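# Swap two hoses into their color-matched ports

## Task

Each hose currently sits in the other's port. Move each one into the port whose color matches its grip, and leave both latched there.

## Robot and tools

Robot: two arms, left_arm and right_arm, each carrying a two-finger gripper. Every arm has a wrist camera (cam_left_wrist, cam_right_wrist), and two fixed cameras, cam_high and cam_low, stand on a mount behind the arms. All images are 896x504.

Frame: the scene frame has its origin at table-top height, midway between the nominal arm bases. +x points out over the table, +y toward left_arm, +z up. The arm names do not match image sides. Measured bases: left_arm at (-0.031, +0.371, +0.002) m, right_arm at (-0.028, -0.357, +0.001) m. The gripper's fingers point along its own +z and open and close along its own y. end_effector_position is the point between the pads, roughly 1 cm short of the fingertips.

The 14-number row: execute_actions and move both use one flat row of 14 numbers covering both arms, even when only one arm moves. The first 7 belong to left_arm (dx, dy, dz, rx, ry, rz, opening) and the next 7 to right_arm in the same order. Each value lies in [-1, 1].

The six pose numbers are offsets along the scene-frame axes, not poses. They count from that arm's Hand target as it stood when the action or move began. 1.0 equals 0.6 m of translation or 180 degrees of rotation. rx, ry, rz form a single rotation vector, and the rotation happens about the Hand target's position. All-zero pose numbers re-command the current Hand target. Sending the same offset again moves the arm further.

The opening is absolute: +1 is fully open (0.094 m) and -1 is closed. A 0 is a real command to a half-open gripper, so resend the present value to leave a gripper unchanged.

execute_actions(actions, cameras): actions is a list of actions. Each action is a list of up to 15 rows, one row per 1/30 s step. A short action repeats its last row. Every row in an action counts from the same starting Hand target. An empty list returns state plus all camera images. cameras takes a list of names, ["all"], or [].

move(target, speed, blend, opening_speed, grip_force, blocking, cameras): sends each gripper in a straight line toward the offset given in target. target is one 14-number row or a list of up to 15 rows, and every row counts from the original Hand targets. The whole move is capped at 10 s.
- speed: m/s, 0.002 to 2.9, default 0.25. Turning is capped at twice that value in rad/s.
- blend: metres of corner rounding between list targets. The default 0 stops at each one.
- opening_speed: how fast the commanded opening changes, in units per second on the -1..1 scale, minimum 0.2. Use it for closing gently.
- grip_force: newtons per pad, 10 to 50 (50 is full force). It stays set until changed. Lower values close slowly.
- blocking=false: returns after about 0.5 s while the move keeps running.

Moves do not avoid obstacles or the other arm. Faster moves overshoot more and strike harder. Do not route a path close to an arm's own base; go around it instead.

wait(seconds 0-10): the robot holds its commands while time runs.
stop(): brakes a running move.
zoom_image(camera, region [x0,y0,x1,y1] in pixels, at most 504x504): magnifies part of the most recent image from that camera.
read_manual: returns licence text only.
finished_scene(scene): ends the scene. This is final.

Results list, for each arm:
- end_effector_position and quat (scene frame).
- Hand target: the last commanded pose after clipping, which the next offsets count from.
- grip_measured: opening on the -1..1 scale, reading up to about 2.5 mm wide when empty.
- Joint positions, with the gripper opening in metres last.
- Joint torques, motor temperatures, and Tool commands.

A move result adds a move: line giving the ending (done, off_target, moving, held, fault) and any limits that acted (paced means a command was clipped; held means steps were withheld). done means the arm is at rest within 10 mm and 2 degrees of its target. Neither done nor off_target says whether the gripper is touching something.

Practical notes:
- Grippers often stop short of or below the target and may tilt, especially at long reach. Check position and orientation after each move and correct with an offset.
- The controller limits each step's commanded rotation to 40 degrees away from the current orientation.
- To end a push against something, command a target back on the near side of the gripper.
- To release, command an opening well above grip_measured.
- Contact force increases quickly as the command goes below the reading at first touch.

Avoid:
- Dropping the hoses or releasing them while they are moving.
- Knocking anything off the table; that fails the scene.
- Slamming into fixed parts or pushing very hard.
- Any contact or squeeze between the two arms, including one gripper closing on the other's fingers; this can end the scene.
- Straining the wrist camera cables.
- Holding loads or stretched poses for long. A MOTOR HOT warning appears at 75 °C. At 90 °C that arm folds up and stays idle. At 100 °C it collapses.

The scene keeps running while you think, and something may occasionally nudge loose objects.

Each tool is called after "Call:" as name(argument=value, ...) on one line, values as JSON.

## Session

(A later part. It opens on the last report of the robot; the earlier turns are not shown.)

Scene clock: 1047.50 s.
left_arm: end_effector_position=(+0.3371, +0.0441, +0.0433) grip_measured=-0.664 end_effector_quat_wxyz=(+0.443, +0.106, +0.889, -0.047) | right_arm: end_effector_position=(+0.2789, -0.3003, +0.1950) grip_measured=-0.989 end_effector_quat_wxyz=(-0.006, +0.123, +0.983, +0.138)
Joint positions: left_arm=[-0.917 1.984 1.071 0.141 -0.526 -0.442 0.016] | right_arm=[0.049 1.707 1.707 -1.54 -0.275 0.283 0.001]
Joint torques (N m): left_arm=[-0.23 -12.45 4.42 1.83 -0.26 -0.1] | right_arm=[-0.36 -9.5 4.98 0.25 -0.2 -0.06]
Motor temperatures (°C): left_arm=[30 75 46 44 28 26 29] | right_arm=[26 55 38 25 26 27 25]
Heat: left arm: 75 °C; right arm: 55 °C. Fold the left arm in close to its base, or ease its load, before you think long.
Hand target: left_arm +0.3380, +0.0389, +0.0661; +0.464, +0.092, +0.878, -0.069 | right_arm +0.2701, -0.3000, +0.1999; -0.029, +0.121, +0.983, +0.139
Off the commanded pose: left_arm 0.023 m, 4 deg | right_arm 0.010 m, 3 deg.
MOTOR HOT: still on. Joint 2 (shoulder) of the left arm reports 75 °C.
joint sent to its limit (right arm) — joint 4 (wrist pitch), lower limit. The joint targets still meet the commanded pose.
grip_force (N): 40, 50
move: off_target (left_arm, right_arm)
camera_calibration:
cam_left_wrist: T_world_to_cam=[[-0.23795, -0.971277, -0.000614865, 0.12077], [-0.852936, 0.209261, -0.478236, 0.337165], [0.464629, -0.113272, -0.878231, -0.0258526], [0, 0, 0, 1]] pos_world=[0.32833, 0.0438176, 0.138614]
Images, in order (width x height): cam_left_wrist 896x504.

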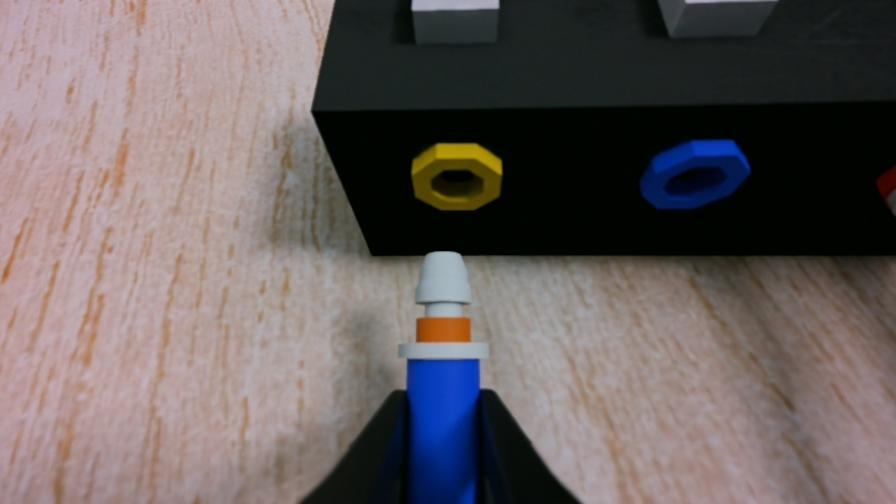

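Call:
move(target=[-0.0208, -0.1027, -0.0025, 0.0187, 0.0812, 0, -1.0, 0.0252, 0.2263, -0.1582, 0.1435, -0.502, 0.2641, -1.0], speed=0.15, cameras=["cam_left_wrist", "cam_right_wrist"])

Scene clock: 1098.43 s.
left_arm: end_effector_position=(+0.3233, -0.0101, +0.0540) grip_measured=-0.664 end_effector_quat_wxyz=(+0.338, +0.101, +0.935, -0.036) | right_arm: end_effector_position=(+0.2939, -0.1691, +0.1066) grip_measured=-0.989 end_effector_quat_wxyz=(+0.584, -0.370, +0.641, +0.334)
Joint positions: left_arm=[-0.981 2.125 1.525 -0.426 -0.454 -0.625 0.016] | right_arm=[0.179 1.8 0.331 1.32 -0.879 -0.12 0.001]
Joint torques (N m): left_arm=[-0.31 -10.22 8.24 1.31 -0.11 -0.11] | right_arm=[0.68 -4.57 2.62 2.55 -0.36 0.05]
Motor temperatures (°C): left_arm=[29 85 45 39 28 26 29] | right_arm=[26 54 38 26 26 27 25]
Heat: left arm: 85 °C; right arm: 54 °C. Fold the left arm in close to its base, or ease its load, before you think long.
Hand target: left_arm +0.3256, -0.0225, +0.0644; +0.346, +0.096, +0.932, -0.054 | right_arm +0.2853, -0.1643, +0.1050; +0.579, -0.380, +0.632, +0.347
Off the commanded pose: left_arm 0.017 m, 2 deg | right_arm 0.010 m, 2 deg.
MOTOR HOT: still on. Joint 2 (shoulder) of the left arm reports 85 °C.
grip_force (N): 40, 50
move: off_target (left_arm)
camera_calibration:
cam_left_wrist: T_world_to_cam=[[-0.220188, -0.975405, 0.0101629, 0.0585379], [-0.940906, 0.209629, -0.265992, 0.358824], [0.25732, -0.0681307, -0.963922, 0.0558707], [0, 0, 0, 1]] pos_world=[0.336132, -0.0143152, 0.148704]
cam_right_wrist: T_world_to_cam=[[0.864973, -0.501775, 0.00667274, -0.338511], [-0.242366, -0.429367, -0.870001, 0.129621], [0.43941, 0.75091, -0.493004, 0.139229], [0, 0, 0, 1]] pos_world=[0.263039, -0.21875, 0.18367]
Images, in order (width x height): cam_left_wrist 896x504, cam_right_wrist 896x504.

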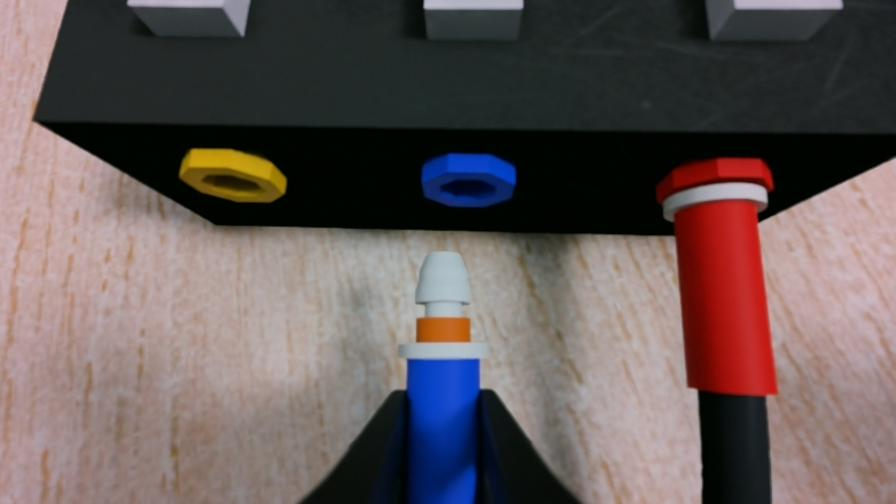

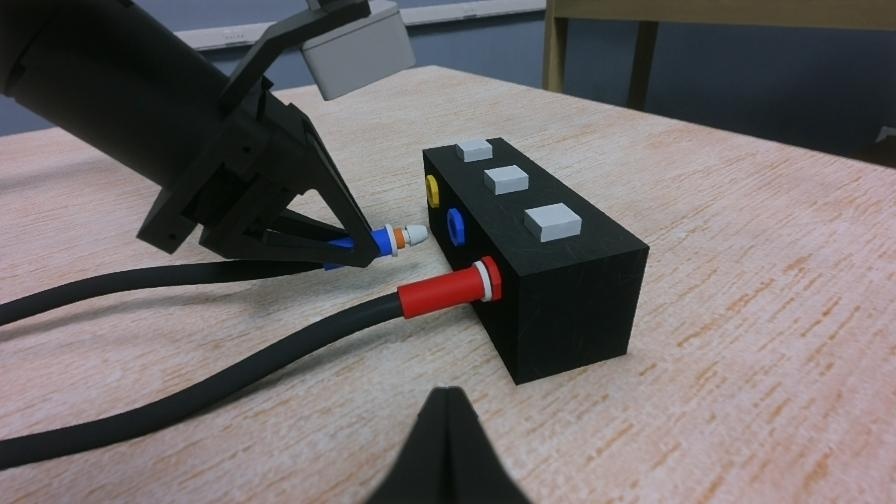

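Call:
move(target=[-0.2, 0.045, 0.09, 0, 0, 0, -1.0, 0, 0, 0, 0, 0, 0, -1.0], speed=0.15)

Call:
move(target=[-0.02, 0.005, -0.05, 0, 0, 0, -1.0, 0, 0, 0, 0, 0, 0, -1.0], speed=0.15, cameras=["cam_right_wrist"])

Scene clock: 1103.93 s.
left_arm: end_effector_position=(+0.2053, +0.0019, +0.1046) grip_measured=-0.664 end_effector_quat_wxyz=(+0.334, +0.107, +0.935, -0.043) | right_arm: end_effector_position=(+0.2938, -0.1691, +0.1066) grip_measured=-0.989 end_effector_quat_wxyz=(+0.583, -0.370, +0.641, +0.334)
Joint positions: left_arm=[-1.223 1.842 1.347 -0.641 -0.551 -0.859 0.016] | right_arm=[0.179 1.8 0.331 1.32 -0.88 -0.119 0.001]
Joint torques (N m): left_arm=[0.27 -11.28 4.94 1.09 -0.43 -0.11] | right_arm=[0.69 -4.55 2.63 2.55 -0.36 0.03]
Motor temperatures (°C): left_arm=[29 84 46 39 28 26 29] | right_arm=[26 52 38 27 26 27 25]
Heat: left arm: 84 °C; right arm: 52 °C. Fold the left arm in close to its base, or ease its load, before you think long.
Hand target: left_arm +0.2056, +0.0044, +0.1184; +0.346, +0.096, +0.932, -0.054 | right_arm +0.2853, -0.1643, +0.1050; +0.579, -0.380, +0.632, +0.348
Off the commanded pose: left_arm 0.014 m, 2 deg | right_arm 0.010 m, 2 deg.
MOTOR HOT: still on. Joint 2 (shoulder) of the left arm reports 84 °C.
grip_force (N): 40, 50
move: off_target (left_arm)

Scene clock: 1105.07 s.
left_arm: end_effector_position=(+0.1935, +0.0102, +0.0776) grip_measured=-0.664 end_effector_quat_wxyz=(+0.333, +0.106, +0.936, -0.038) | right_arm: end_effector_position=(+0.2938, -0.1691, +0.1066) grip_measured=-0.989 end_effector_quat_wxyz=(+0.583, -0.370, +0.641, +0.334)
Joint positions: left_arm=[-1.247 1.842 1.239 -0.56 -0.564 -0.891 0.016] | right_arm=[0.179 1.8 0.331 1.32 -0.88 -0.119 0.001]
Joint torques (N m): left_arm=[-0.23 -10.26 4.74 1.23 -0.43 -0.1] | right_arm=[0.69 -4.55 2.63 2.55 -0.36 0.03]
Motor temperatures (°C): left_arm=[29 84 46 39 28 26 29] | right_arm=[26 52 38 27 26 27 25]
Heat: left arm: 84 °C; right arm: 52 °C. Fold the left arm in close to its base, or ease its load, before you think long.
Hand target: left_arm +0.1935, +0.0074, +0.0885; +0.346, +0.096, +0.932, -0.054 | right_arm +0.2853, -0.1643, +0.1050; +0.579, -0.380, +0.632, +0.348
Off the commanded pose: left_arm 0.011 m, 3 deg | right_arm 0.010 m, 2 deg.
MOTOR HOT: still on. Joint 2 (shoulder) of the left arm reports 84 °C.
grip_force (N): 40, 50
move: off_target (left_arm)
camera_calibration:
cam_right_wrist: T_world_to_cam=[[0.865135, -0.5015, 0.00623113, -0.338412], [-0.242549, -0.429229, -0.870019, 0.129702], [0.438989, 0.751172, -0.492979, 0.139393], [0, 0, 0, 1]] pos_world=[0.263039, -0.21875, 0.18367]
Images, in order (width x height): cam_right_wrist 896x504.

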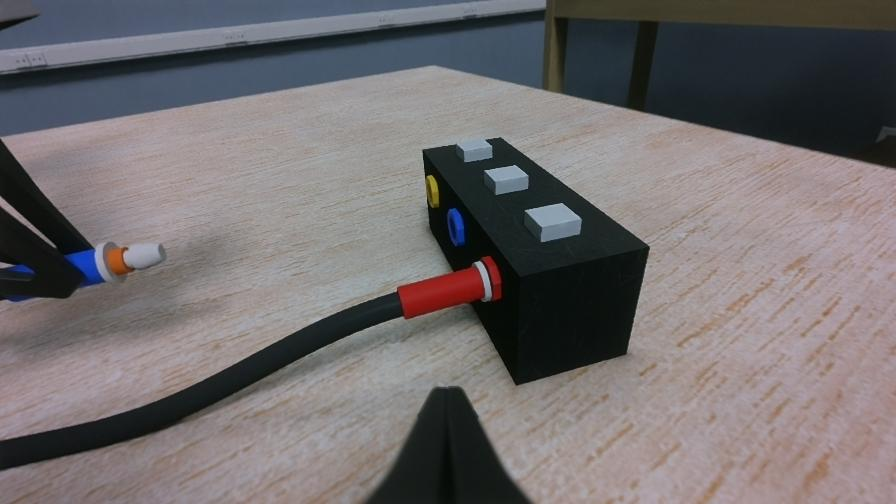

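Call:
move(target=[-0.05, 0.012, -0.04, 0, 0, 0, -1.0, 0, 0, 0, 0, 0, 0, -1.0], speed=0.15)

Scene clock: 1110.83 s.
left_arm: end_effector_position=(+0.1622, +0.0179, +0.0502) grip_measured=-0.664 end_effector_quat_wxyz=(+0.332, +0.109, +0.937, -0.033) | right_arm: end_effector_position=(+0.2938, -0.1691, +0.1066) grip_measured=-0.989 end_effector_quat_wxyz=(+0.583, -0.370, +0.641, +0.334)
Joint positions: left_arm=[-1.328 1.842 1.129 -0.507 -0.594 -0.976 0.016] | right_arm=[0.179 1.8 0.331 1.32 -0.88 -0.119 0.001]
Joint torques (N m): left_arm=[0.05 -10.76 4.48 1.13 -0.46 -0.11] | right_arm=[0.69 -4.55 2.62 2.55 -0.37 0.03]
Motor temperatures (°C): left_arm=[29 81 45 38 28 26 29] | right_arm=[26 51 37 28 26 27 25]
Heat: left arm: 81 °C; right arm: 51 °C. Fold the left arm in close to its base, or ease its load, before you think long.
Hand target: left_arm +0.1635, +0.0145, +0.0646; +0.346, +0.096, +0.932, -0.054 | right_arm +0.2853, -0.1643, +0.1050; +0.579, -0.380, +0.632, +0.348
Off the commanded pose: left_arm 0.015 m, 3 deg | right_arm 0.010 m, 2 deg.
MOTOR HOT: still on. Joint 2 (shoulder) of the left arm reports 81 °C.
grip_force (N): 40, 50
move: off_target (left_arm)

Call:
move(target=[[0.085, -0.021, 0.0073, 0.0025, 0.0108, 0, -1.0, 0, 0, 0, 0, 0, 0, -1.0], [0.2017, -0.0478, 0.0073, 0.0025, 0.0108, 0, -1.0, 0, 0, 0, 0, 0, 0, -1.0], [0.2828, -0.0667, 0.0073, 0.0025, 0.0108, 0, -1.0, 0, 0, 0, 0, 0, 0, -1.0]], speed=[0.12, 0.12, 0.07], cameras=["cam_left_wrist", "cam_right_wrist"])

Call:
zoom_image(camera="cam_right_wrist", region=[340, 170, 520, 310])

Call:
move(target=[[-0.15, 0.035, 0.0, 0, 0, 0, -1.0, 0, 0, 0, 0, 0, 0, -1.0]], speed=0.15)

Scene clock: 1136.27 s.
left_arm: end_effector_position=(+0.3258, -0.0183, +0.0582) grip_measured=-0.664 end_effector_quat_wxyz=(+0.322, +0.096, +0.941, -0.041) | right_arm: end_effector_position=(+0.2938, -0.1691, +0.1066) grip_measured=-0.989 end_effector_quat_wxyz=(+0.583, -0.370, +0.641, +0.334)
Joint positions: left_arm=[-0.978 2.159 1.616 -0.507 -0.426 -0.647 0.016] | right_arm=[0.179 1.8 0.331 1.32 -0.88 -0.119 0.001]
Joint torques (N m): left_arm=[1.06 -10.55 8.34 1.3 -0.11 0.13] | right_arm=[0.68 -4.53 2.65 2.55 -0.36 0.03]
Motor temperatures (°C): left_arm=[29 78 44 37 28 26 29] | right_arm=[26 47 37 30 26 27 25]
Heat: left arm: 78 °C; right arm: 47 °C. Fold the left arm in close to its base, or ease its load, before you think long.
Hand target: left_arm +0.3332, -0.0254, +0.0689; +0.330, +0.096, +0.938, -0.052 | right_arm +0.2853, -0.1643, +0.1050; +0.579, -0.380, +0.632, +0.348
Off the commanded pose: left_arm 0.015 m, 2 deg | right_arm 0.010 m, 2 deg.
MOTOR HOT: still on. Joint 2 (shoulder) of the left arm reports 78 °C.
grip_force (N): 40, 50
move: off_target (left_arm)
camera_calibration:
cam_left_wrist: T_world_to_cam=[[-0.213249, -0.976665, 0.0255, 0.0478343], [-0.951267, 0.201611, -0.233333, 0.365347], [0.222748, -0.0740154, -0.972062, 0.0703626], [0, 0, 0, 1]] pos_world=[0.34207, -0.021732, 0.152425]
cam_right_wrist: T_world_to_cam=[[0.865135, -0.5015, 0.00623113, -0.338412], [-0.242549, -0.429229, -0.870019, 0.129702], [0.438989, 0.751172, -0.492979, 0.139393], [0, 0, 0, 1]] pos_world=[0.263039, -0.21875, 0.18367]
Images, in order (width x height): cam_left_wrist 896x504, cam_right_wrist 896x504.

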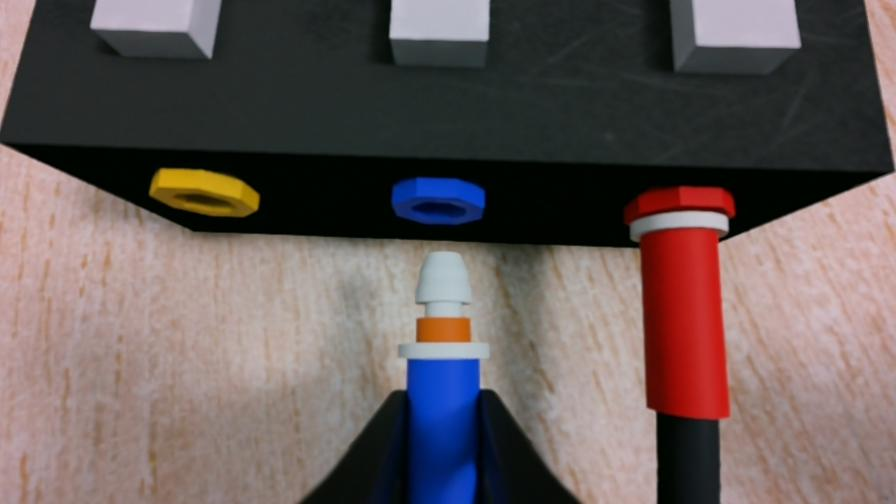

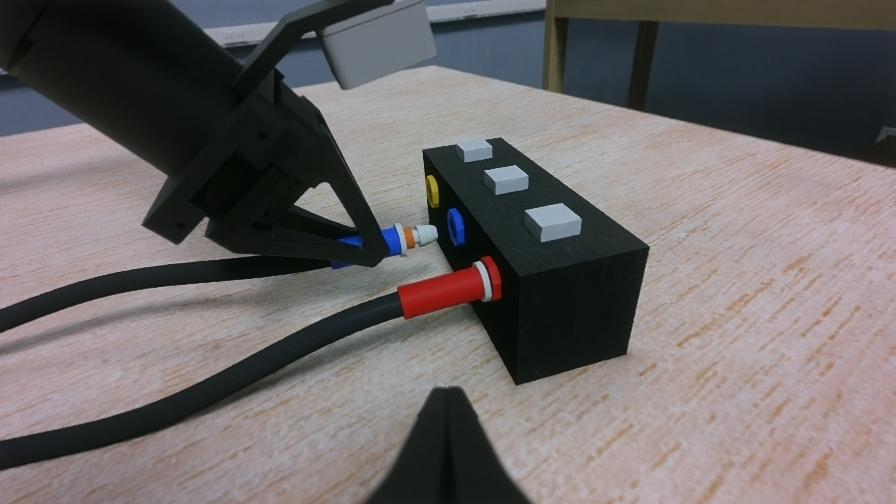

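Scaled by 2.800.

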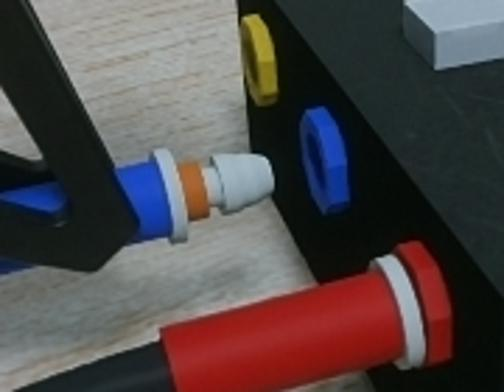

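Scene clock: 1137.57 s.
left_arm: end_effector_position=(+0.2405, -0.0022, +0.0500) grip_measured=-0.665 end_effector_quat_wxyz=(+0.311, +0.110, +0.943, -0.033) | right_arm: end_effector_position=(+0.2938, -0.1691, +0.1066) grip_measured=-0.989 end_effector_quat_wxyz=(+0.583, -0.370, +0.641, +0.334)
Joint positions: left_arm=[-1.13 1.987 1.341 -0.492 -0.483 -0.778 0.016] | right_arm=[0.179 1.8 0.331 1.32 -0.88 -0.119 0.001]
Joint torques (N m): left_arm=[0.32 -12.68 4.64 1.28 -0.39 -0.11] | right_arm=[0.68 -4.53 2.63 2.55 -0.36 0.03]
Motor temperatures (°C): left_arm=[29 78 44 37 28 26 29] | right_arm=[26 47 37 30 26 27 25]
Heat: left arm: 78 °C; right arm: 47 °C. Fold the left arm in close to its base, or ease its load, before you think long.
Hand target: left_arm +0.2432, -0.0044, +0.0688; +0.329, +0.096, +0.938, -0.052 | right_arm +0.2853, -0.1643, +0.1050; +0.579, -0.380, +0.632, +0.348
Off the commanded pose: left_arm 0.019 m, 3 deg | right_arm 0.010 m, 2 deg.
MOTOR HOT: still on. Joint 2 (shoulder) of the left arm reports 78 °C.
grip_force (N): 40, 50
move: off_target (left_arm)

Call:
move(target=[[-0.1328, 0.0315, -0.007, 0, 0, 0, -1.0, 0, 0, 0, 0, 0, 0, -1.0], [-0.0475, 0.0118, 0.0037, 0, 0, 0, -1.0, 0, 0, 0, 0, 0, 0, -1.0], [0.0692, -0.015, 0.0037, 0, 0, 0, -1.0, 0, 0, 0, 0, 0, 0, -1.0], [0.1815, -0.0392, 0.0047, 0, 0, 0, -1.0, 0, 0, 0, 0, 0, 0, -1.0]], speed=[0.15, 0.12, 0.12, 0.07], cameras=["cam_left_wrist", "cam_right_wrist"])

Call:
zoom_image(camera="cam_right_wrist", region=[340, 170, 520, 310])

Scene clock: 1153.90 s.
left_arm: end_effector_position=(+0.3389, -0.0210, +0.0571) grip_measured=-0.665 end_effector_quat_wxyz=(+0.312, +0.102, +0.944, -0.038) | right_arm: end_effector_position=(+0.2938, -0.1691, +0.1066) grip_measured=-0.989 end_effector_quat_wxyz=(+0.583, -0.370, +0.641, +0.334)
Joint positions: left_arm=[-0.953 2.204 1.695 -0.549 -0.402 -0.619 0.016] | right_arm=[0.179 1.8 0.331 1.32 -0.88 -0.119 0.001]
Joint torques (N m): left_arm=[1.65 -11.02 8.62 1.4 -0.17 0.11] | right_arm=[0.69 -4.55 2.65 2.55 -0.36 0.04]
Motor temperatures (°C): left_arm=[29 80 44 37 28 26 29] | right_arm=[26 46 36 31 26 27 25]
Heat: left arm: 80 °C; right arm: 46 °C. Fold the left arm in close to its base, or ease its load, before you think long.
Hand target: left_arm +0.3522, -0.0279, +0.0717; +0.330, +0.096, +0.938, -0.052 | right_arm +0.2853, -0.1643, +0.1050; +0.579, -0.380, +0.632, +0.348
Off the commanded pose: left_arm 0.021 m, 3 deg | right_arm 0.010 m, 2 deg.
MOTOR HOT: still on. Joint 2 (shoulder) of the left arm reports 80 °C.
grip_force (N): 40, 50
move: off_target (left_arm)
camera_calibration:
cam_left_wrist: T_world_to_cam=[[-0.222059, -0.974862, 0.0182667, 0.0515199], [-0.953298, 0.213138, -0.213998, 0.377935], [0.204725, -0.0649338, -0.976663, 0.0726987], [0, 0, 0, 1]] pos_world=[0.356842, -0.0256069, 0.150938]
cam_right_wrist: T_world_to_cam=[[0.865135, -0.5015, 0.00623113, -0.338412], [-0.242549, -0.429229, -0.870019, 0.129702], [0.438989, 0.751172, -0.492979, 0.139393], [0, 0, 0, 1]] pos_world=[0.263039, -0.21875, 0.18367]
Images, in order (width x height): cam_left_wrist 896x504, cam_right_wrist 896x504.

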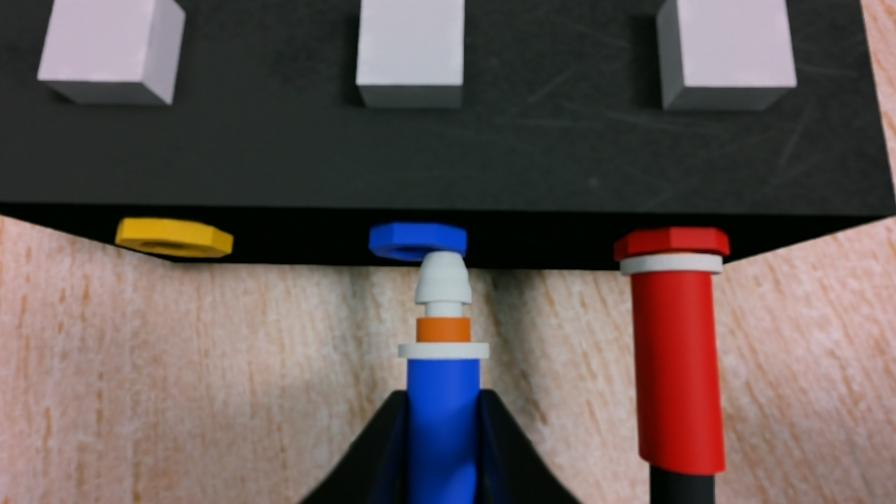

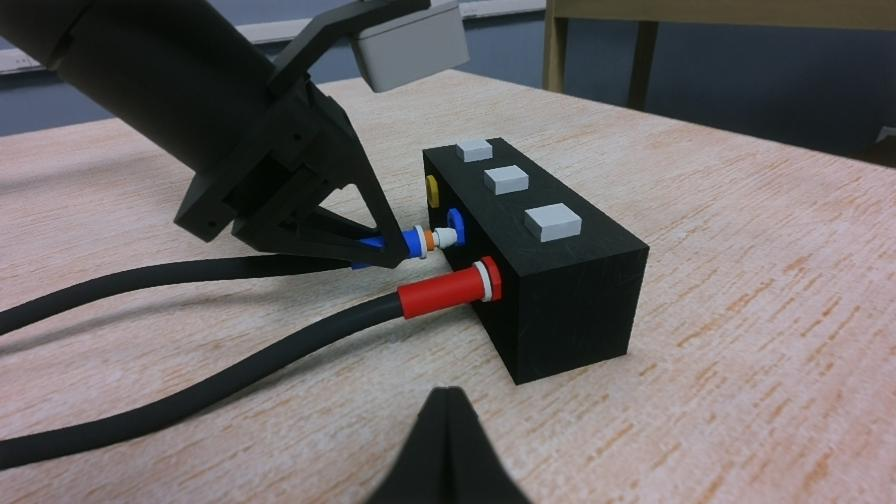

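Scaled by 2.800.

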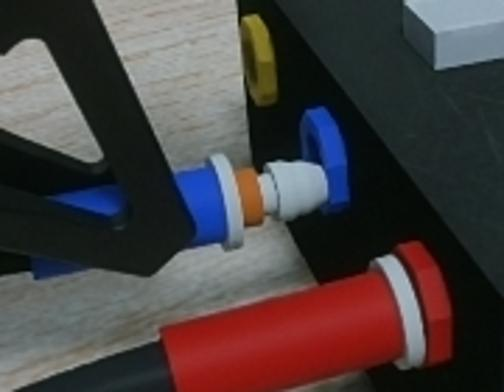

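Call:
move(target=[[-0.3145, 0.0707, -0.0118, 0, 0, 0, -1.0, 0, 0, 0, 0, 0, 0, -1.0], [-0.227, 0.0605, 0.0047, 0, 0, 0, -1.0, 0, 0, 0, 0, 0, 0, -1.0], [-0.1103, 0.0337, 0.0047, 0, 0, 0, -1.0, 0, 0, 0, 0, 0, 0, -1.0], [0.0022, 0.0095, 0.0058, 0, 0, 0, -1.0, 0, 0, 0, 0, 0, 0, -1.0]], speed=[0.15, 0.12, 0.12, 0.07], cameras=["cam_left_wrist", "cam_right_wrist"])

Call:
zoom_image(camera="cam_right_wrist", region=[340, 170, 520, 310])

Scene clock: 1167.67 s.
left_arm: end_effector_position=(+0.3421, -0.0154, +0.0609) grip_measured=-0.665 end_effector_quat_wxyz=(+0.314, +0.100, +0.943, -0.039) | right_arm: end_effector_position=(+0.2938, -0.1691, +0.1066) grip_measured=-0.989 end_effector_quat_wxyz=(+0.583, -0.370, +0.641, +0.334)
Joint positions: left_arm=[-0.941 2.187 1.679 -0.541 -0.398 -0.61 0.016] | right_arm=[0.179 1.8 0.331 1.32 -0.88 -0.119 0.001]
Joint torques (N m): left_arm=[1.42 -10.97 8.59 1.36 -0.15 0.13] | right_arm=[0.7 -4.53 2.62 2.55 -0.37 0.04]
Motor temperatures (°C): left_arm=[29 83 45 36 28 26 29] | right_arm=[26 45 36 32 26 27 25]
Heat: left arm: 83 °C; right arm: 45 °C. Fold the left arm in close to its base, or ease its load, before you think long.
Hand target: left_arm +0.3535, -0.0222, +0.0752; +0.330, +0.096, +0.938, -0.052 | right_arm +0.2853, -0.1643, +0.1050; +0.579, -0.380, +0.632, +0.348
Off the commanded pose: left_arm 0.020 m, 2 deg | right_arm 0.010 m, 2 deg.
MOTOR HOT: still on. Joint 2 (shoulder) of the left arm reports 83 °C.
grip_force (N): 40, 50
move: off_target (left_arm)
camera_calibration:
cam_left_wrist: T_world_to_cam=[[-0.218889, -0.975519, 0.0212259, 0.0563229], [-0.953196, 0.209128, -0.218365, 0.380823], [0.20858, -0.06803, -0.975636, 0.0746922], [0, 0, 0, 1]] pos_world=[0.359748, -0.0196155, 0.154835]
cam_right_wrist: T_world_to_cam=[[0.865135, -0.5015, 0.00623113, -0.338412], [-0.242549, -0.429229, -0.870019, 0.129702], [0.438989, 0.751172, -0.492979, 0.139393], [0, 0, 0, 1]] pos_world=[0.263039, -0.21875, 0.18367]
Images, in order (width x height): cam_left_wrist 896x504, cam_right_wrist 896x504.

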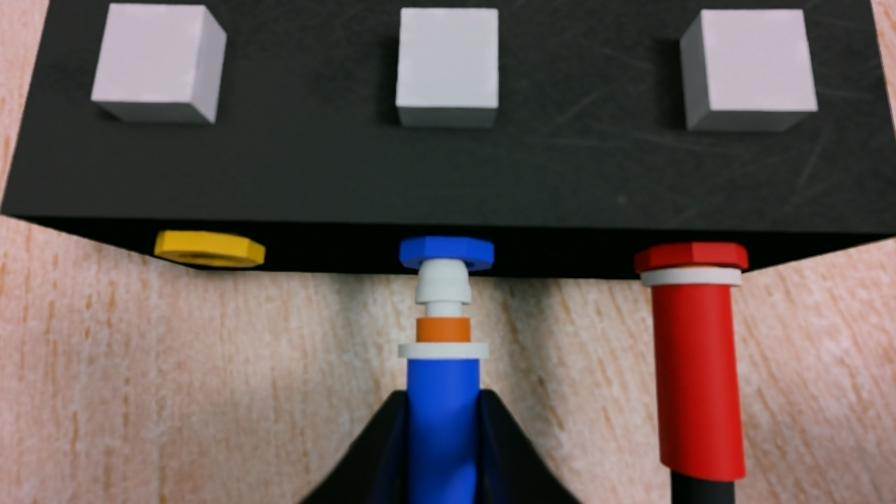

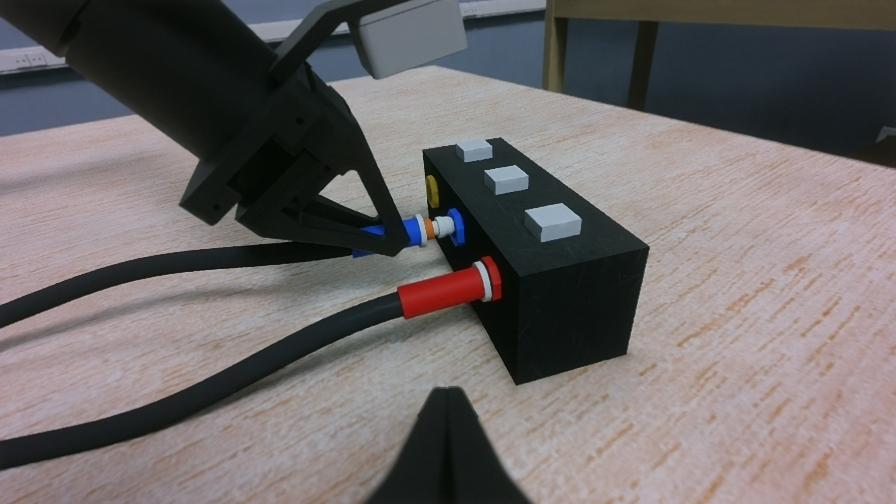

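Scaled by 2.800.

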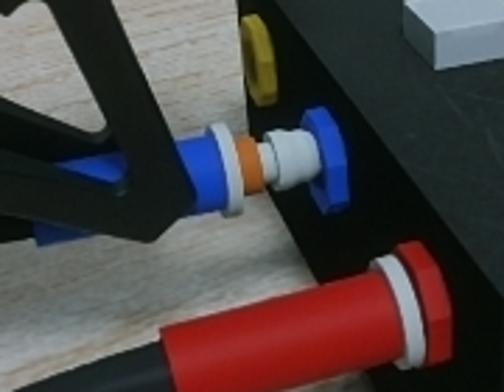

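Call:
move(target=[0.1007, -0.023, -0.0067, -0.0013, -0.0054, 0, -1.0, 0, 0, 0, 0, 0, 0, -1.0], speed=0.08, cameras=["cam_left_wrist", "cam_right_wrist"])

Call:
zoom_image(camera="cam_right_wrist", region=[340, 170, 520, 310])

Scene clock: 1172.30 s.
left_arm: end_effector_position=(+0.3547, -0.0173, +0.0528) grip_measured=-0.666 end_effector_quat_wxyz=(+0.257, +0.134, +0.957, -0.011) | right_arm: end_effector_position=(+0.2938, -0.1691, +0.1066) grip_measured=-0.989 end_effector_quat_wxyz=(+0.583, -0.370, +0.641, +0.334)
Joint positions: left_arm=[-0.905 2.318 1.93 -0.772 -0.331 -0.545 0.016] | right_arm=[0.179 1.8 0.331 1.32 -0.88 -0.119 0.001]
Joint torques (N m): left_arm=[5.12 -9.81 9.25 2.67 -0.6 0.17] | right_arm=[0.7 -4.56 2.62 2.55 -0.36 0.04]
Motor temperatures (°C): left_arm=[29 83 45 37 28 26 29] | right_arm=[26 45 36 32 26 27 25]
Heat: left arm: 83 °C; right arm: 45 °C. Fold the left arm in close to its base, or ease its load, before you think long.
Hand target: left_arm +0.4139, -0.0361, +0.0714; +0.338, +0.096, +0.935, -0.053 | right_arm +0.2853, -0.1643, +0.1050; +0.579, -0.380, +0.632, +0.348
Off the commanded pose: left_arm 0.065 m, 12 deg | right_arm 0.010 m, 2 deg.
MOTOR HOT: still on. Joint 2 (shoulder) of the left arm reports 83 °C.
grip_force (N): 40, 50
move: off_target (left_arm)
camera_calibration:
cam_left_wrist: T_world_to_cam=[[-0.266087, -0.963271, -0.0361443, 0.0773834], [-0.958719, 0.268358, -0.0940338, 0.387814], [0.10028, 0.00963107, -0.994913, 0.104807], [0, 0, 0, 1]] pos_world=[0.381886, -0.0305412, 0.143538]
cam_right_wrist: T_world_to_cam=[[0.865135, -0.5015, 0.00623113, -0.338412], [-0.242549, -0.429229, -0.870019, 0.129702], [0.438989, 0.751172, -0.492979, 0.139393], [0, 0, 0, 1]] pos_world=[0.263039, -0.21875, 0.18367]
Images, in order (width x height): cam_left_wrist 896x504, cam_right_wrist 896x504.

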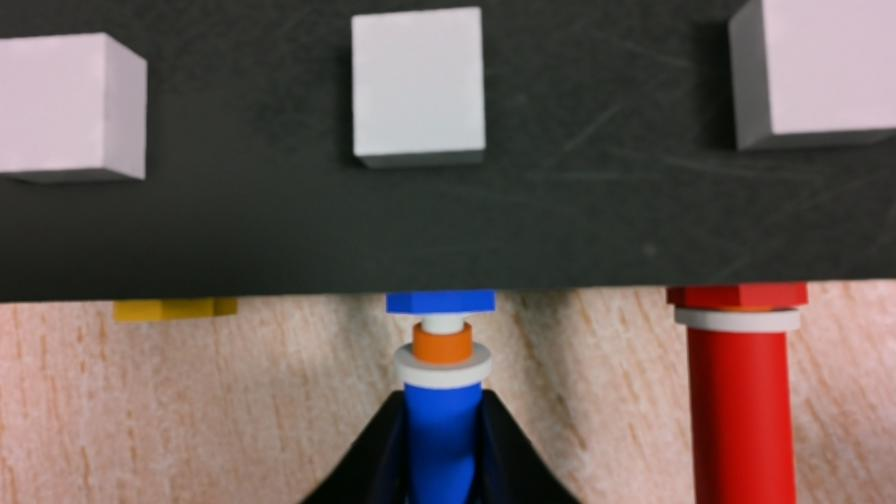

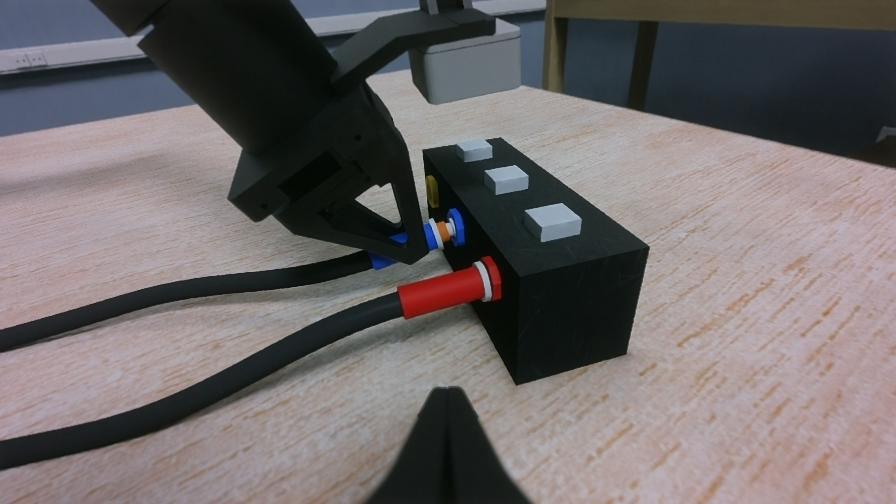

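Scaled by 2.800.

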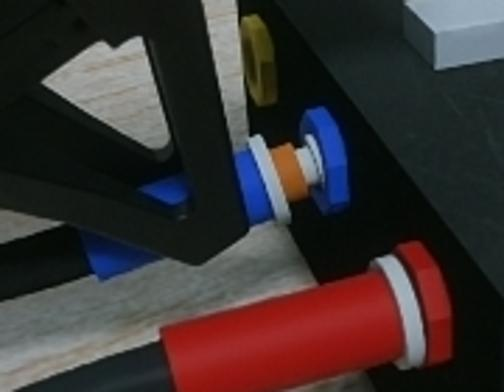

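Call:
move(target=[0.015, -0.004, 0.03, -0.004, -0.016, 0, -1.0, 0, 0, 0, 0, 0, 0, -1.0], speed=0.08, cameras=["cam_left_wrist", "cam_right_wrist"])

Call:
zoom_image(camera="cam_right_wrist", region=[340, 170, 520, 310])

Scene clock: 1178.37 s.
left_arm: end_effector_position=(+0.3551, -0.0168, +0.0534) grip_measured=-0.666 end_effector_quat_wxyz=(+0.257, +0.140, +0.956, -0.008) | right_arm: end_effector_position=(+0.2938, -0.1691, +0.1066) grip_measured=-0.989 end_effector_quat_wxyz=(+0.583, -0.370, +0.641, +0.334)
Joint positions: left_arm=[-0.904 2.318 1.932 -0.775 -0.332 -0.531 0.016] | right_arm=[0.179 1.8 0.331 1.32 -0.88 -0.119 0.001]
Joint torques (N m): left_arm=[5.23 -11.62 9.89 2.79 -0.88 0.16] | right_arm=[0.69 -4.56 2.65 2.55 -0.37 0.03]
Motor temperatures (°C): left_arm=[30 81 46 39 28 26 29] | right_arm=[26 45 36 33 26 27 25]
Heat: left arm: 81 °C; right arm: 45 °C. Fold the left arm in close to its base, or ease its load, before you think long.
Hand target: left_arm +0.4229, -0.0384, +0.0893; +0.362, +0.095, +0.926, -0.056 | right_arm +0.2853, -0.1643, +0.1050; +0.579, -0.380, +0.632, +0.348
Off the commanded pose: left_arm 0.080 m, 15 deg | right_arm 0.010 m, 2 deg.
MOTOR HOT: still on. Joint 2 (shoulder) of the left arm reports 81 °C.
grip_force (N): 40, 50
move: off_target (left_arm)
camera_calibration:
cam_left_wrist: T_world_to_cam=[[-0.277151, -0.959803, -0.044325, 0.0822944], [-0.955418, 0.280186, -0.0931272, 0.387133], [0.101803, 0.0165386, -0.994667, 0.105], [0, 0, 0, 1]] pos_world=[0.381992, -0.0312191, 0.14414]
cam_right_wrist: T_world_to_cam=[[0.865135, -0.5015, 0.00623113, -0.338412], [-0.242549, -0.429229, -0.870019, 0.129702], [0.438989, 0.751172, -0.492979, 0.139393], [0, 0, 0, 1]] pos_world=[0.263039, -0.21875, 0.18367]
Images, in order (width x height): cam_left_wrist 896x504, cam_right_wrist 896x504.

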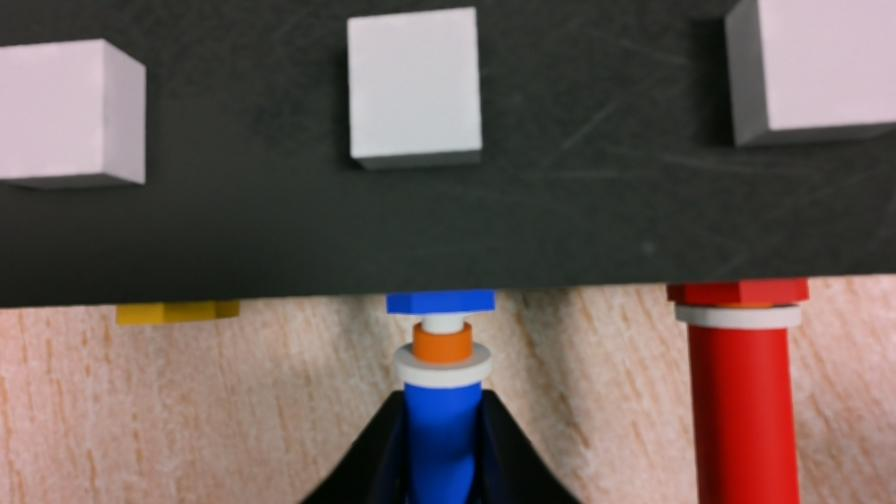

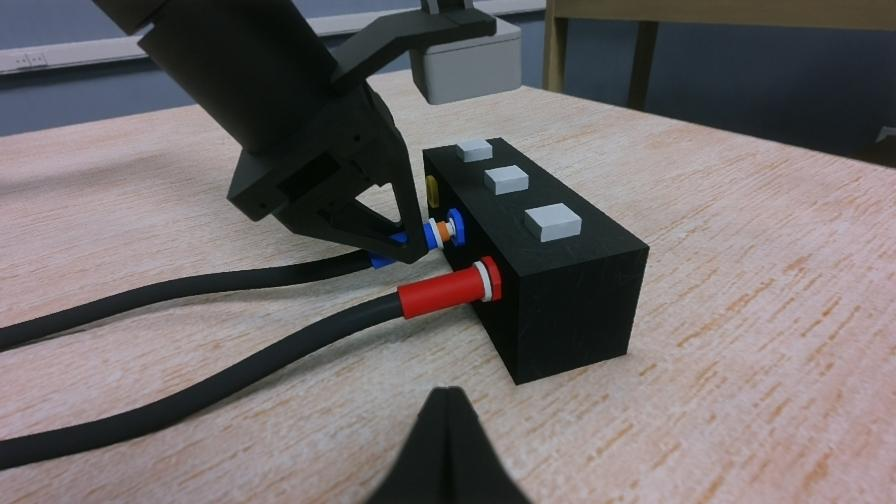

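Scaled by 2.800.

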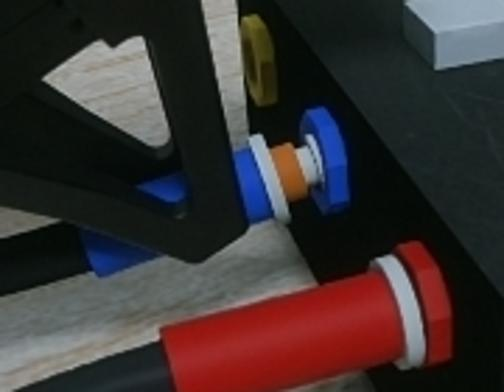

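Call:
move(target=[[-0.1032, 0.0223, -0.0413, 0.015, 0.065, 0, -1.0, 0, 0, 0, 0, 0, 0, -1.0], [-0.1032, 0.0223, -0.0413, 0.015, 0.065, 0, -0.5, 0, 0, 0, 0, 0, 0, -1.0], [-0.1032, 0.0223, -0.0413, 0.015, 0.065, 0, -0.05, 0, 0, 0, 0, 0, 0, -1.0]], speed=0.1, opening_speed=0.4, cameras=["cam_left_wrist", "cam_right_wrist"])

Call:
zoom_image(camera="cam_right_wrist", region=[340, 170, 520, 310])

Scene clock: 1195.20 s.
left_arm: end_effector_position=(+0.3529, -0.0197, +0.0525) grip_measured=-0.052 end_effector_quat_wxyz=(+0.251, +0.110, +0.961, -0.026) | right_arm: end_effector_position=(+0.2938, -0.1691, +0.1066) grip_measured=-0.989 end_effector_quat_wxyz=(+0.583, -0.370, +0.641, +0.334)
Joint positions: left_arm=[-0.904 2.318 1.932 -0.773 -0.31 -0.598 0.045] | right_arm=[0.179 1.8 0.331 1.32 -0.88 -0.119 0.001]
Joint torques (N m): left_arm=[1.25 -12.51 7.12 1.26 -0.03 -0.1] | right_arm=[0.68 -4.56 2.63 2.55 -0.36 0.03]
Motor temperatures (°C): left_arm=[30 80 47 40 28 26 29] | right_arm=[26 44 36 33 26 27 25]
Heat: left arm: 80 °C; right arm: 44 °C. Fold the left arm in close to its base, or ease its load, before you think long.
Hand target: left_arm +0.3610, -0.0251, +0.0645; +0.263, +0.098, +0.959, -0.044 | right_arm +0.2853, -0.1643, +0.1050; +0.579, -0.380, +0.632, +0.348
Off the commanded pose: left_arm 0.015 m, 3 deg | right_arm 0.010 m, 2 deg.
MOTOR HOT: still on. Joint 2 (shoulder) of the left arm reports 80 °C.
grip_force (N): 40, 50
move: off_target (left_arm); target 2's new opening was sent with left_arm's hand 0.018 m and 4 deg from that target; target 3's new opening was sent with left_arm's hand 0.015 m and 3 deg from that target
camera_calibration:
cam_left_wrist: T_world_to_cam=[[-0.228908, -0.973431, 0.00574723, 0.0589976], [-0.970024, 0.227604, -0.0851468, 0.389454], [0.0815765, -0.0250658, -0.996352, 0.110825], [0, 0, 0, 1]] pos_world=[0.382244, -0.0284333, 0.143242]
cam_right_wrist: T_world_to_cam=[[0.865135, -0.5015, 0.00623113, -0.338412], [-0.242549, -0.429229, -0.870019, 0.129702], [0.438989, 0.751172, -0.492979, 0.139393], [0, 0, 0, 1]] pos_world=[0.263039, -0.21875, 0.18367]
Images, in order (width x height): cam_left_wrist 896x504, cam_right_wrist 896x504.

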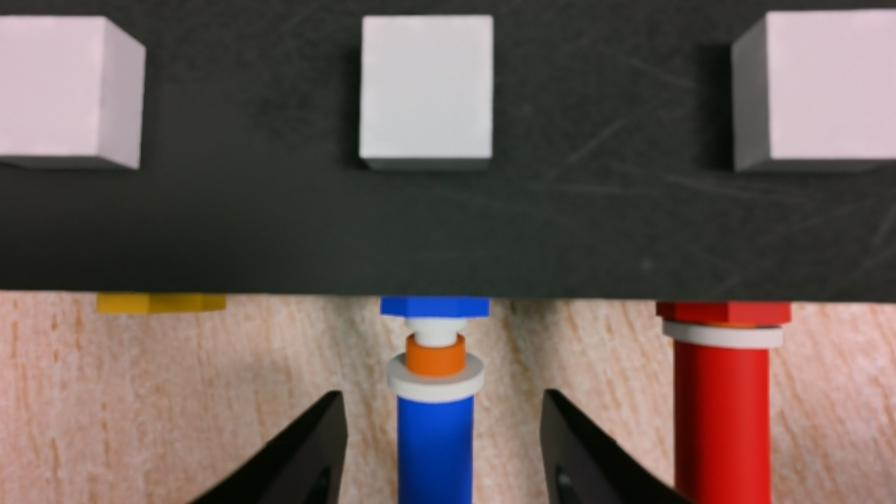

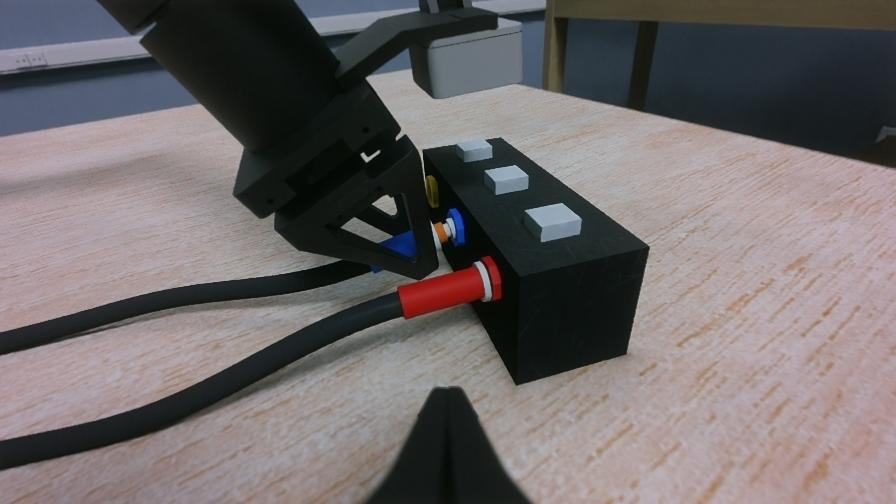

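Scaled by 2.800.

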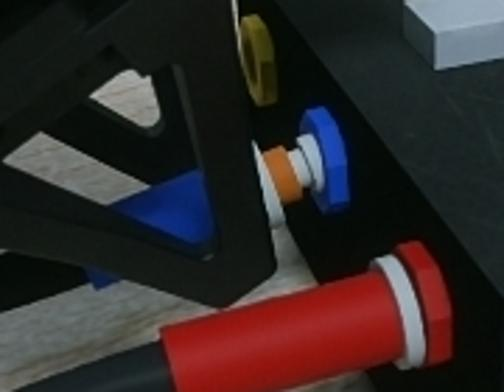

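Call:
move(target=[[-0.0583, 0.0133, 0.1, 0, 0, 0, -0.05, 0, 0, 0, 0, 0, 0, -1.0], [-0.3517, 0.3752, 0.1925, 0, 0, 0, -0.05, 0, 0, 0, 0, 0, 0, -1.0]], speed=0.15, cameras=["cam_right_wrist"])

Call:
zoom_image(camera="cam_right_wrist", region=[340, 170, 520, 310])

Scene clock: 1202.63 s.
left_arm: end_effector_position=(+0.1514, +0.1980, +0.1818) grip_measured=-0.052 end_effector_quat_wxyz=(+0.262, +0.100, +0.959, -0.048) | right_arm: end_effector_position=(+0.2938, -0.1691, +0.1066) grip_measured=-0.989 end_effector_quat_wxyz=(+0.584, -0.370, +0.641, +0.334)
Joint positions: left_arm=[-1.005 1.093 1.048 -1.1 -0.34 -0.711 0.045] | right_arm=[0.179 1.8 0.331 1.32 -0.88 -0.119 0.001]
Joint torques (N m): left_arm=[-0.34 -2.71 4.7 1.13 -0.3 -0.1] | right_arm=[0.69 -4.55 2.65 2.55 -0.36 0.03]
Motor temperatures (°C): left_arm=[30 81 47 38 28 26 29] | right_arm=[26 44 36 34 26 27 25]
Heat: left arm: 81 °C; right arm: 44 °C. Fold the left arm in close to its base, or ease its load, before you think long.
Hand target: left_arm +0.1499, +0.2000, +0.1799; +0.263, +0.098, +0.959, -0.044 | right_arm +0.2853, -0.1643, +0.1050; +0.579, -0.380, +0.632, +0.347
Off the commanded pose: left_arm 0.003 m, 1 deg | right_arm 0.010 m, 2 deg.
MOTOR HOT: still on. Joint 2 (shoulder) of the left arm reports 81 °C.
grip_force (N): 40, 50
move: done
camera_calibration:
cam_right_wrist: T_world_to_cam=[[0.865143, -0.501481, 0.00661742, -0.338396], [-0.242151, -0.429236, -0.870126, 0.129678], [0.439192, 0.751181, -0.492785, 0.139399], [0, 0, 0, 1]] pos_world=[0.262939, -0.21875, 0.183769]
Images, in order (width x height): cam_right_wrist 896x504.

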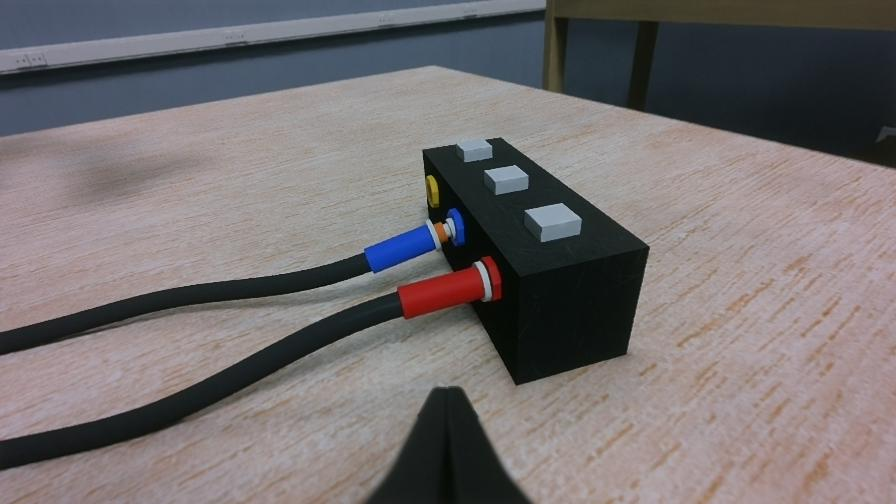

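Scaled by 2.800.

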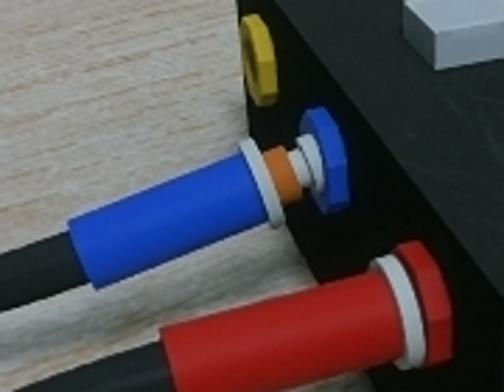

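Call:
wait(seconds=10)

Call:
wait(seconds=10)

Call:
wait(seconds=10)

Scene clock: 1233.50 s.
left_arm: end_effector_position=(+0.1514, +0.1980, +0.1818) grip_measured=-0.052 end_effector_quat_wxyz=(+0.261, +0.100, +0.959, -0.048) | right_arm: end_effector_position=(+0.2938, -0.1691, +0.1066) grip_measured=-0.989 end_effector_quat_wxyz=(+0.584, -0.370, +0.641, +0.334)
Joint positions: left_arm=[-1.005 1.093 1.048 -1.1 -0.34 -0.711 0.045] | right_arm=[0.179 1.8 0.331 1.32 -0.88 -0.119 0.001]
Joint torques (N m): left_arm=[-0.35 -2.71 4.71 1.12 -0.29 -0.1] | right_arm=[0.69 -4.55 2.63 2.54 -0.36 0.03]
Motor temperatures (°C): left_arm=[30 68 46 37 28 26 28] | right_arm=[26 43 36 35 26 27 25]
Heat: left arm: 68 °C; right arm: 43 °C.
Hand target: left_arm +0.1499, +0.2000, +0.1799; +0.263, +0.098, +0.959, -0.044 | right_arm +0.2853, -0.1643, +0.1050; +0.579, -0.380, +0.632, +0.347
Tool commands: left_gripper/opening=-0.05 right_gripper/opening=-1.0
Off the commanded pose: left_arm 0.003 m, 1 deg | right_arm 0.010 m, 2 deg.
MOTOR HOT: cleared for the motors of the left arm.
grip_force (N): 40, 50
wait: 10.00 s; at rest from the start

Scene clock: 1243.50 s.
left_arm: end_effector_position=(+0.1514, +0.1980, +0.1818) grip_measured=-0.052 end_effector_quat_wxyz=(+0.261, +0.100, +0.959, -0.048) | right_arm: end_effector_position=(+0.2938, -0.1691, +0.1066) grip_measured=-0.989 end_effector_quat_wxyz=(+0.584, -0.370, +0.641, +0.334)
Joint positions: left_arm=[-1.005 1.093 1.048 -1.1 -0.34 -0.711 0.045] | right_arm=[0.179 1.8 0.331 1.32 -0.88 -0.119 0.001]
Joint torques (N m): left_arm=[-0.34 -2.71 4.71 1.11 -0.29 -0.1] | right_arm=[0.68 -4.56 2.65 2.55 -0.36 0.03]
Motor temperatures (°C): left_arm=[29 66 46 36 28 26 28] | right_arm=[26 43 35 35 26 27 25]
Heat: left arm: 66 °C; right arm: 43 °C.
Hand target: left_arm +0.1499, +0.2000, +0.1799; +0.263, +0.098, +0.959, -0.044 | right_arm +0.2853, -0.1643, +0.1050; +0.579, -0.380, +0.632, +0.347
Tool commands: left_gripper/opening=-0.05 right_gripper/opening=-1.0
Off the commanded pose: left_arm 0.003 m, 1 deg | right_arm 0.010 m, 2 deg.
grip_force (N): 40, 50
wait: 10.00 s; at rest by 0.17 s

Scene clock: 1253.50 s.
left_arm: end_effector_position=(+0.1514, +0.1980, +0.1818) grip_measured=-0.052 end_effector_quat_wxyz=(+0.261, +0.100, +0.959, -0.048) | right_arm: end_effector_position=(+0.2938, -0.1691, +0.1066) grip_measured=-0.989 end_effector_quat_wxyz=(+0.584, -0.370, +0.641, +0.334)
Joint positions: left_arm=[-1.005 1.093 1.048 -1.1 -0.34 -0.711 0.045] | right_arm=[0.179 1.8 0.331 1.32 -0.88 -0.119 0.001]
Joint torques (N m): left_arm=[-0.35 -2.71 4.71 1.11 -0.29 -0.1] | right_arm=[0.69 -4.55 2.63 2.55 -0.37 0.03]
Motor temperatures (°C): left_arm=[29 64 45 36 28 26 28] | right_arm=[26 42 35 36 26 27 25]
Heat: left arm: 64 °C; right arm: 42 °C.
Hand target: left_arm +0.1499, +0.2000, +0.1799; +0.263, +0.098, +0.959, -0.044 | right_arm +0.2853, -0.1643, +0.1050; +0.579, -0.380, +0.632, +0.347
Tool commands: left_gripper/opening=-0.05 right_gripper/opening=-1.0
Off the commanded pose: left_arm 0.003 m, 1 deg | right_arm 0.010 m, 2 deg.
grip_force (N): 40, 50
wait: 10.00 s; at rest by 0.17 s


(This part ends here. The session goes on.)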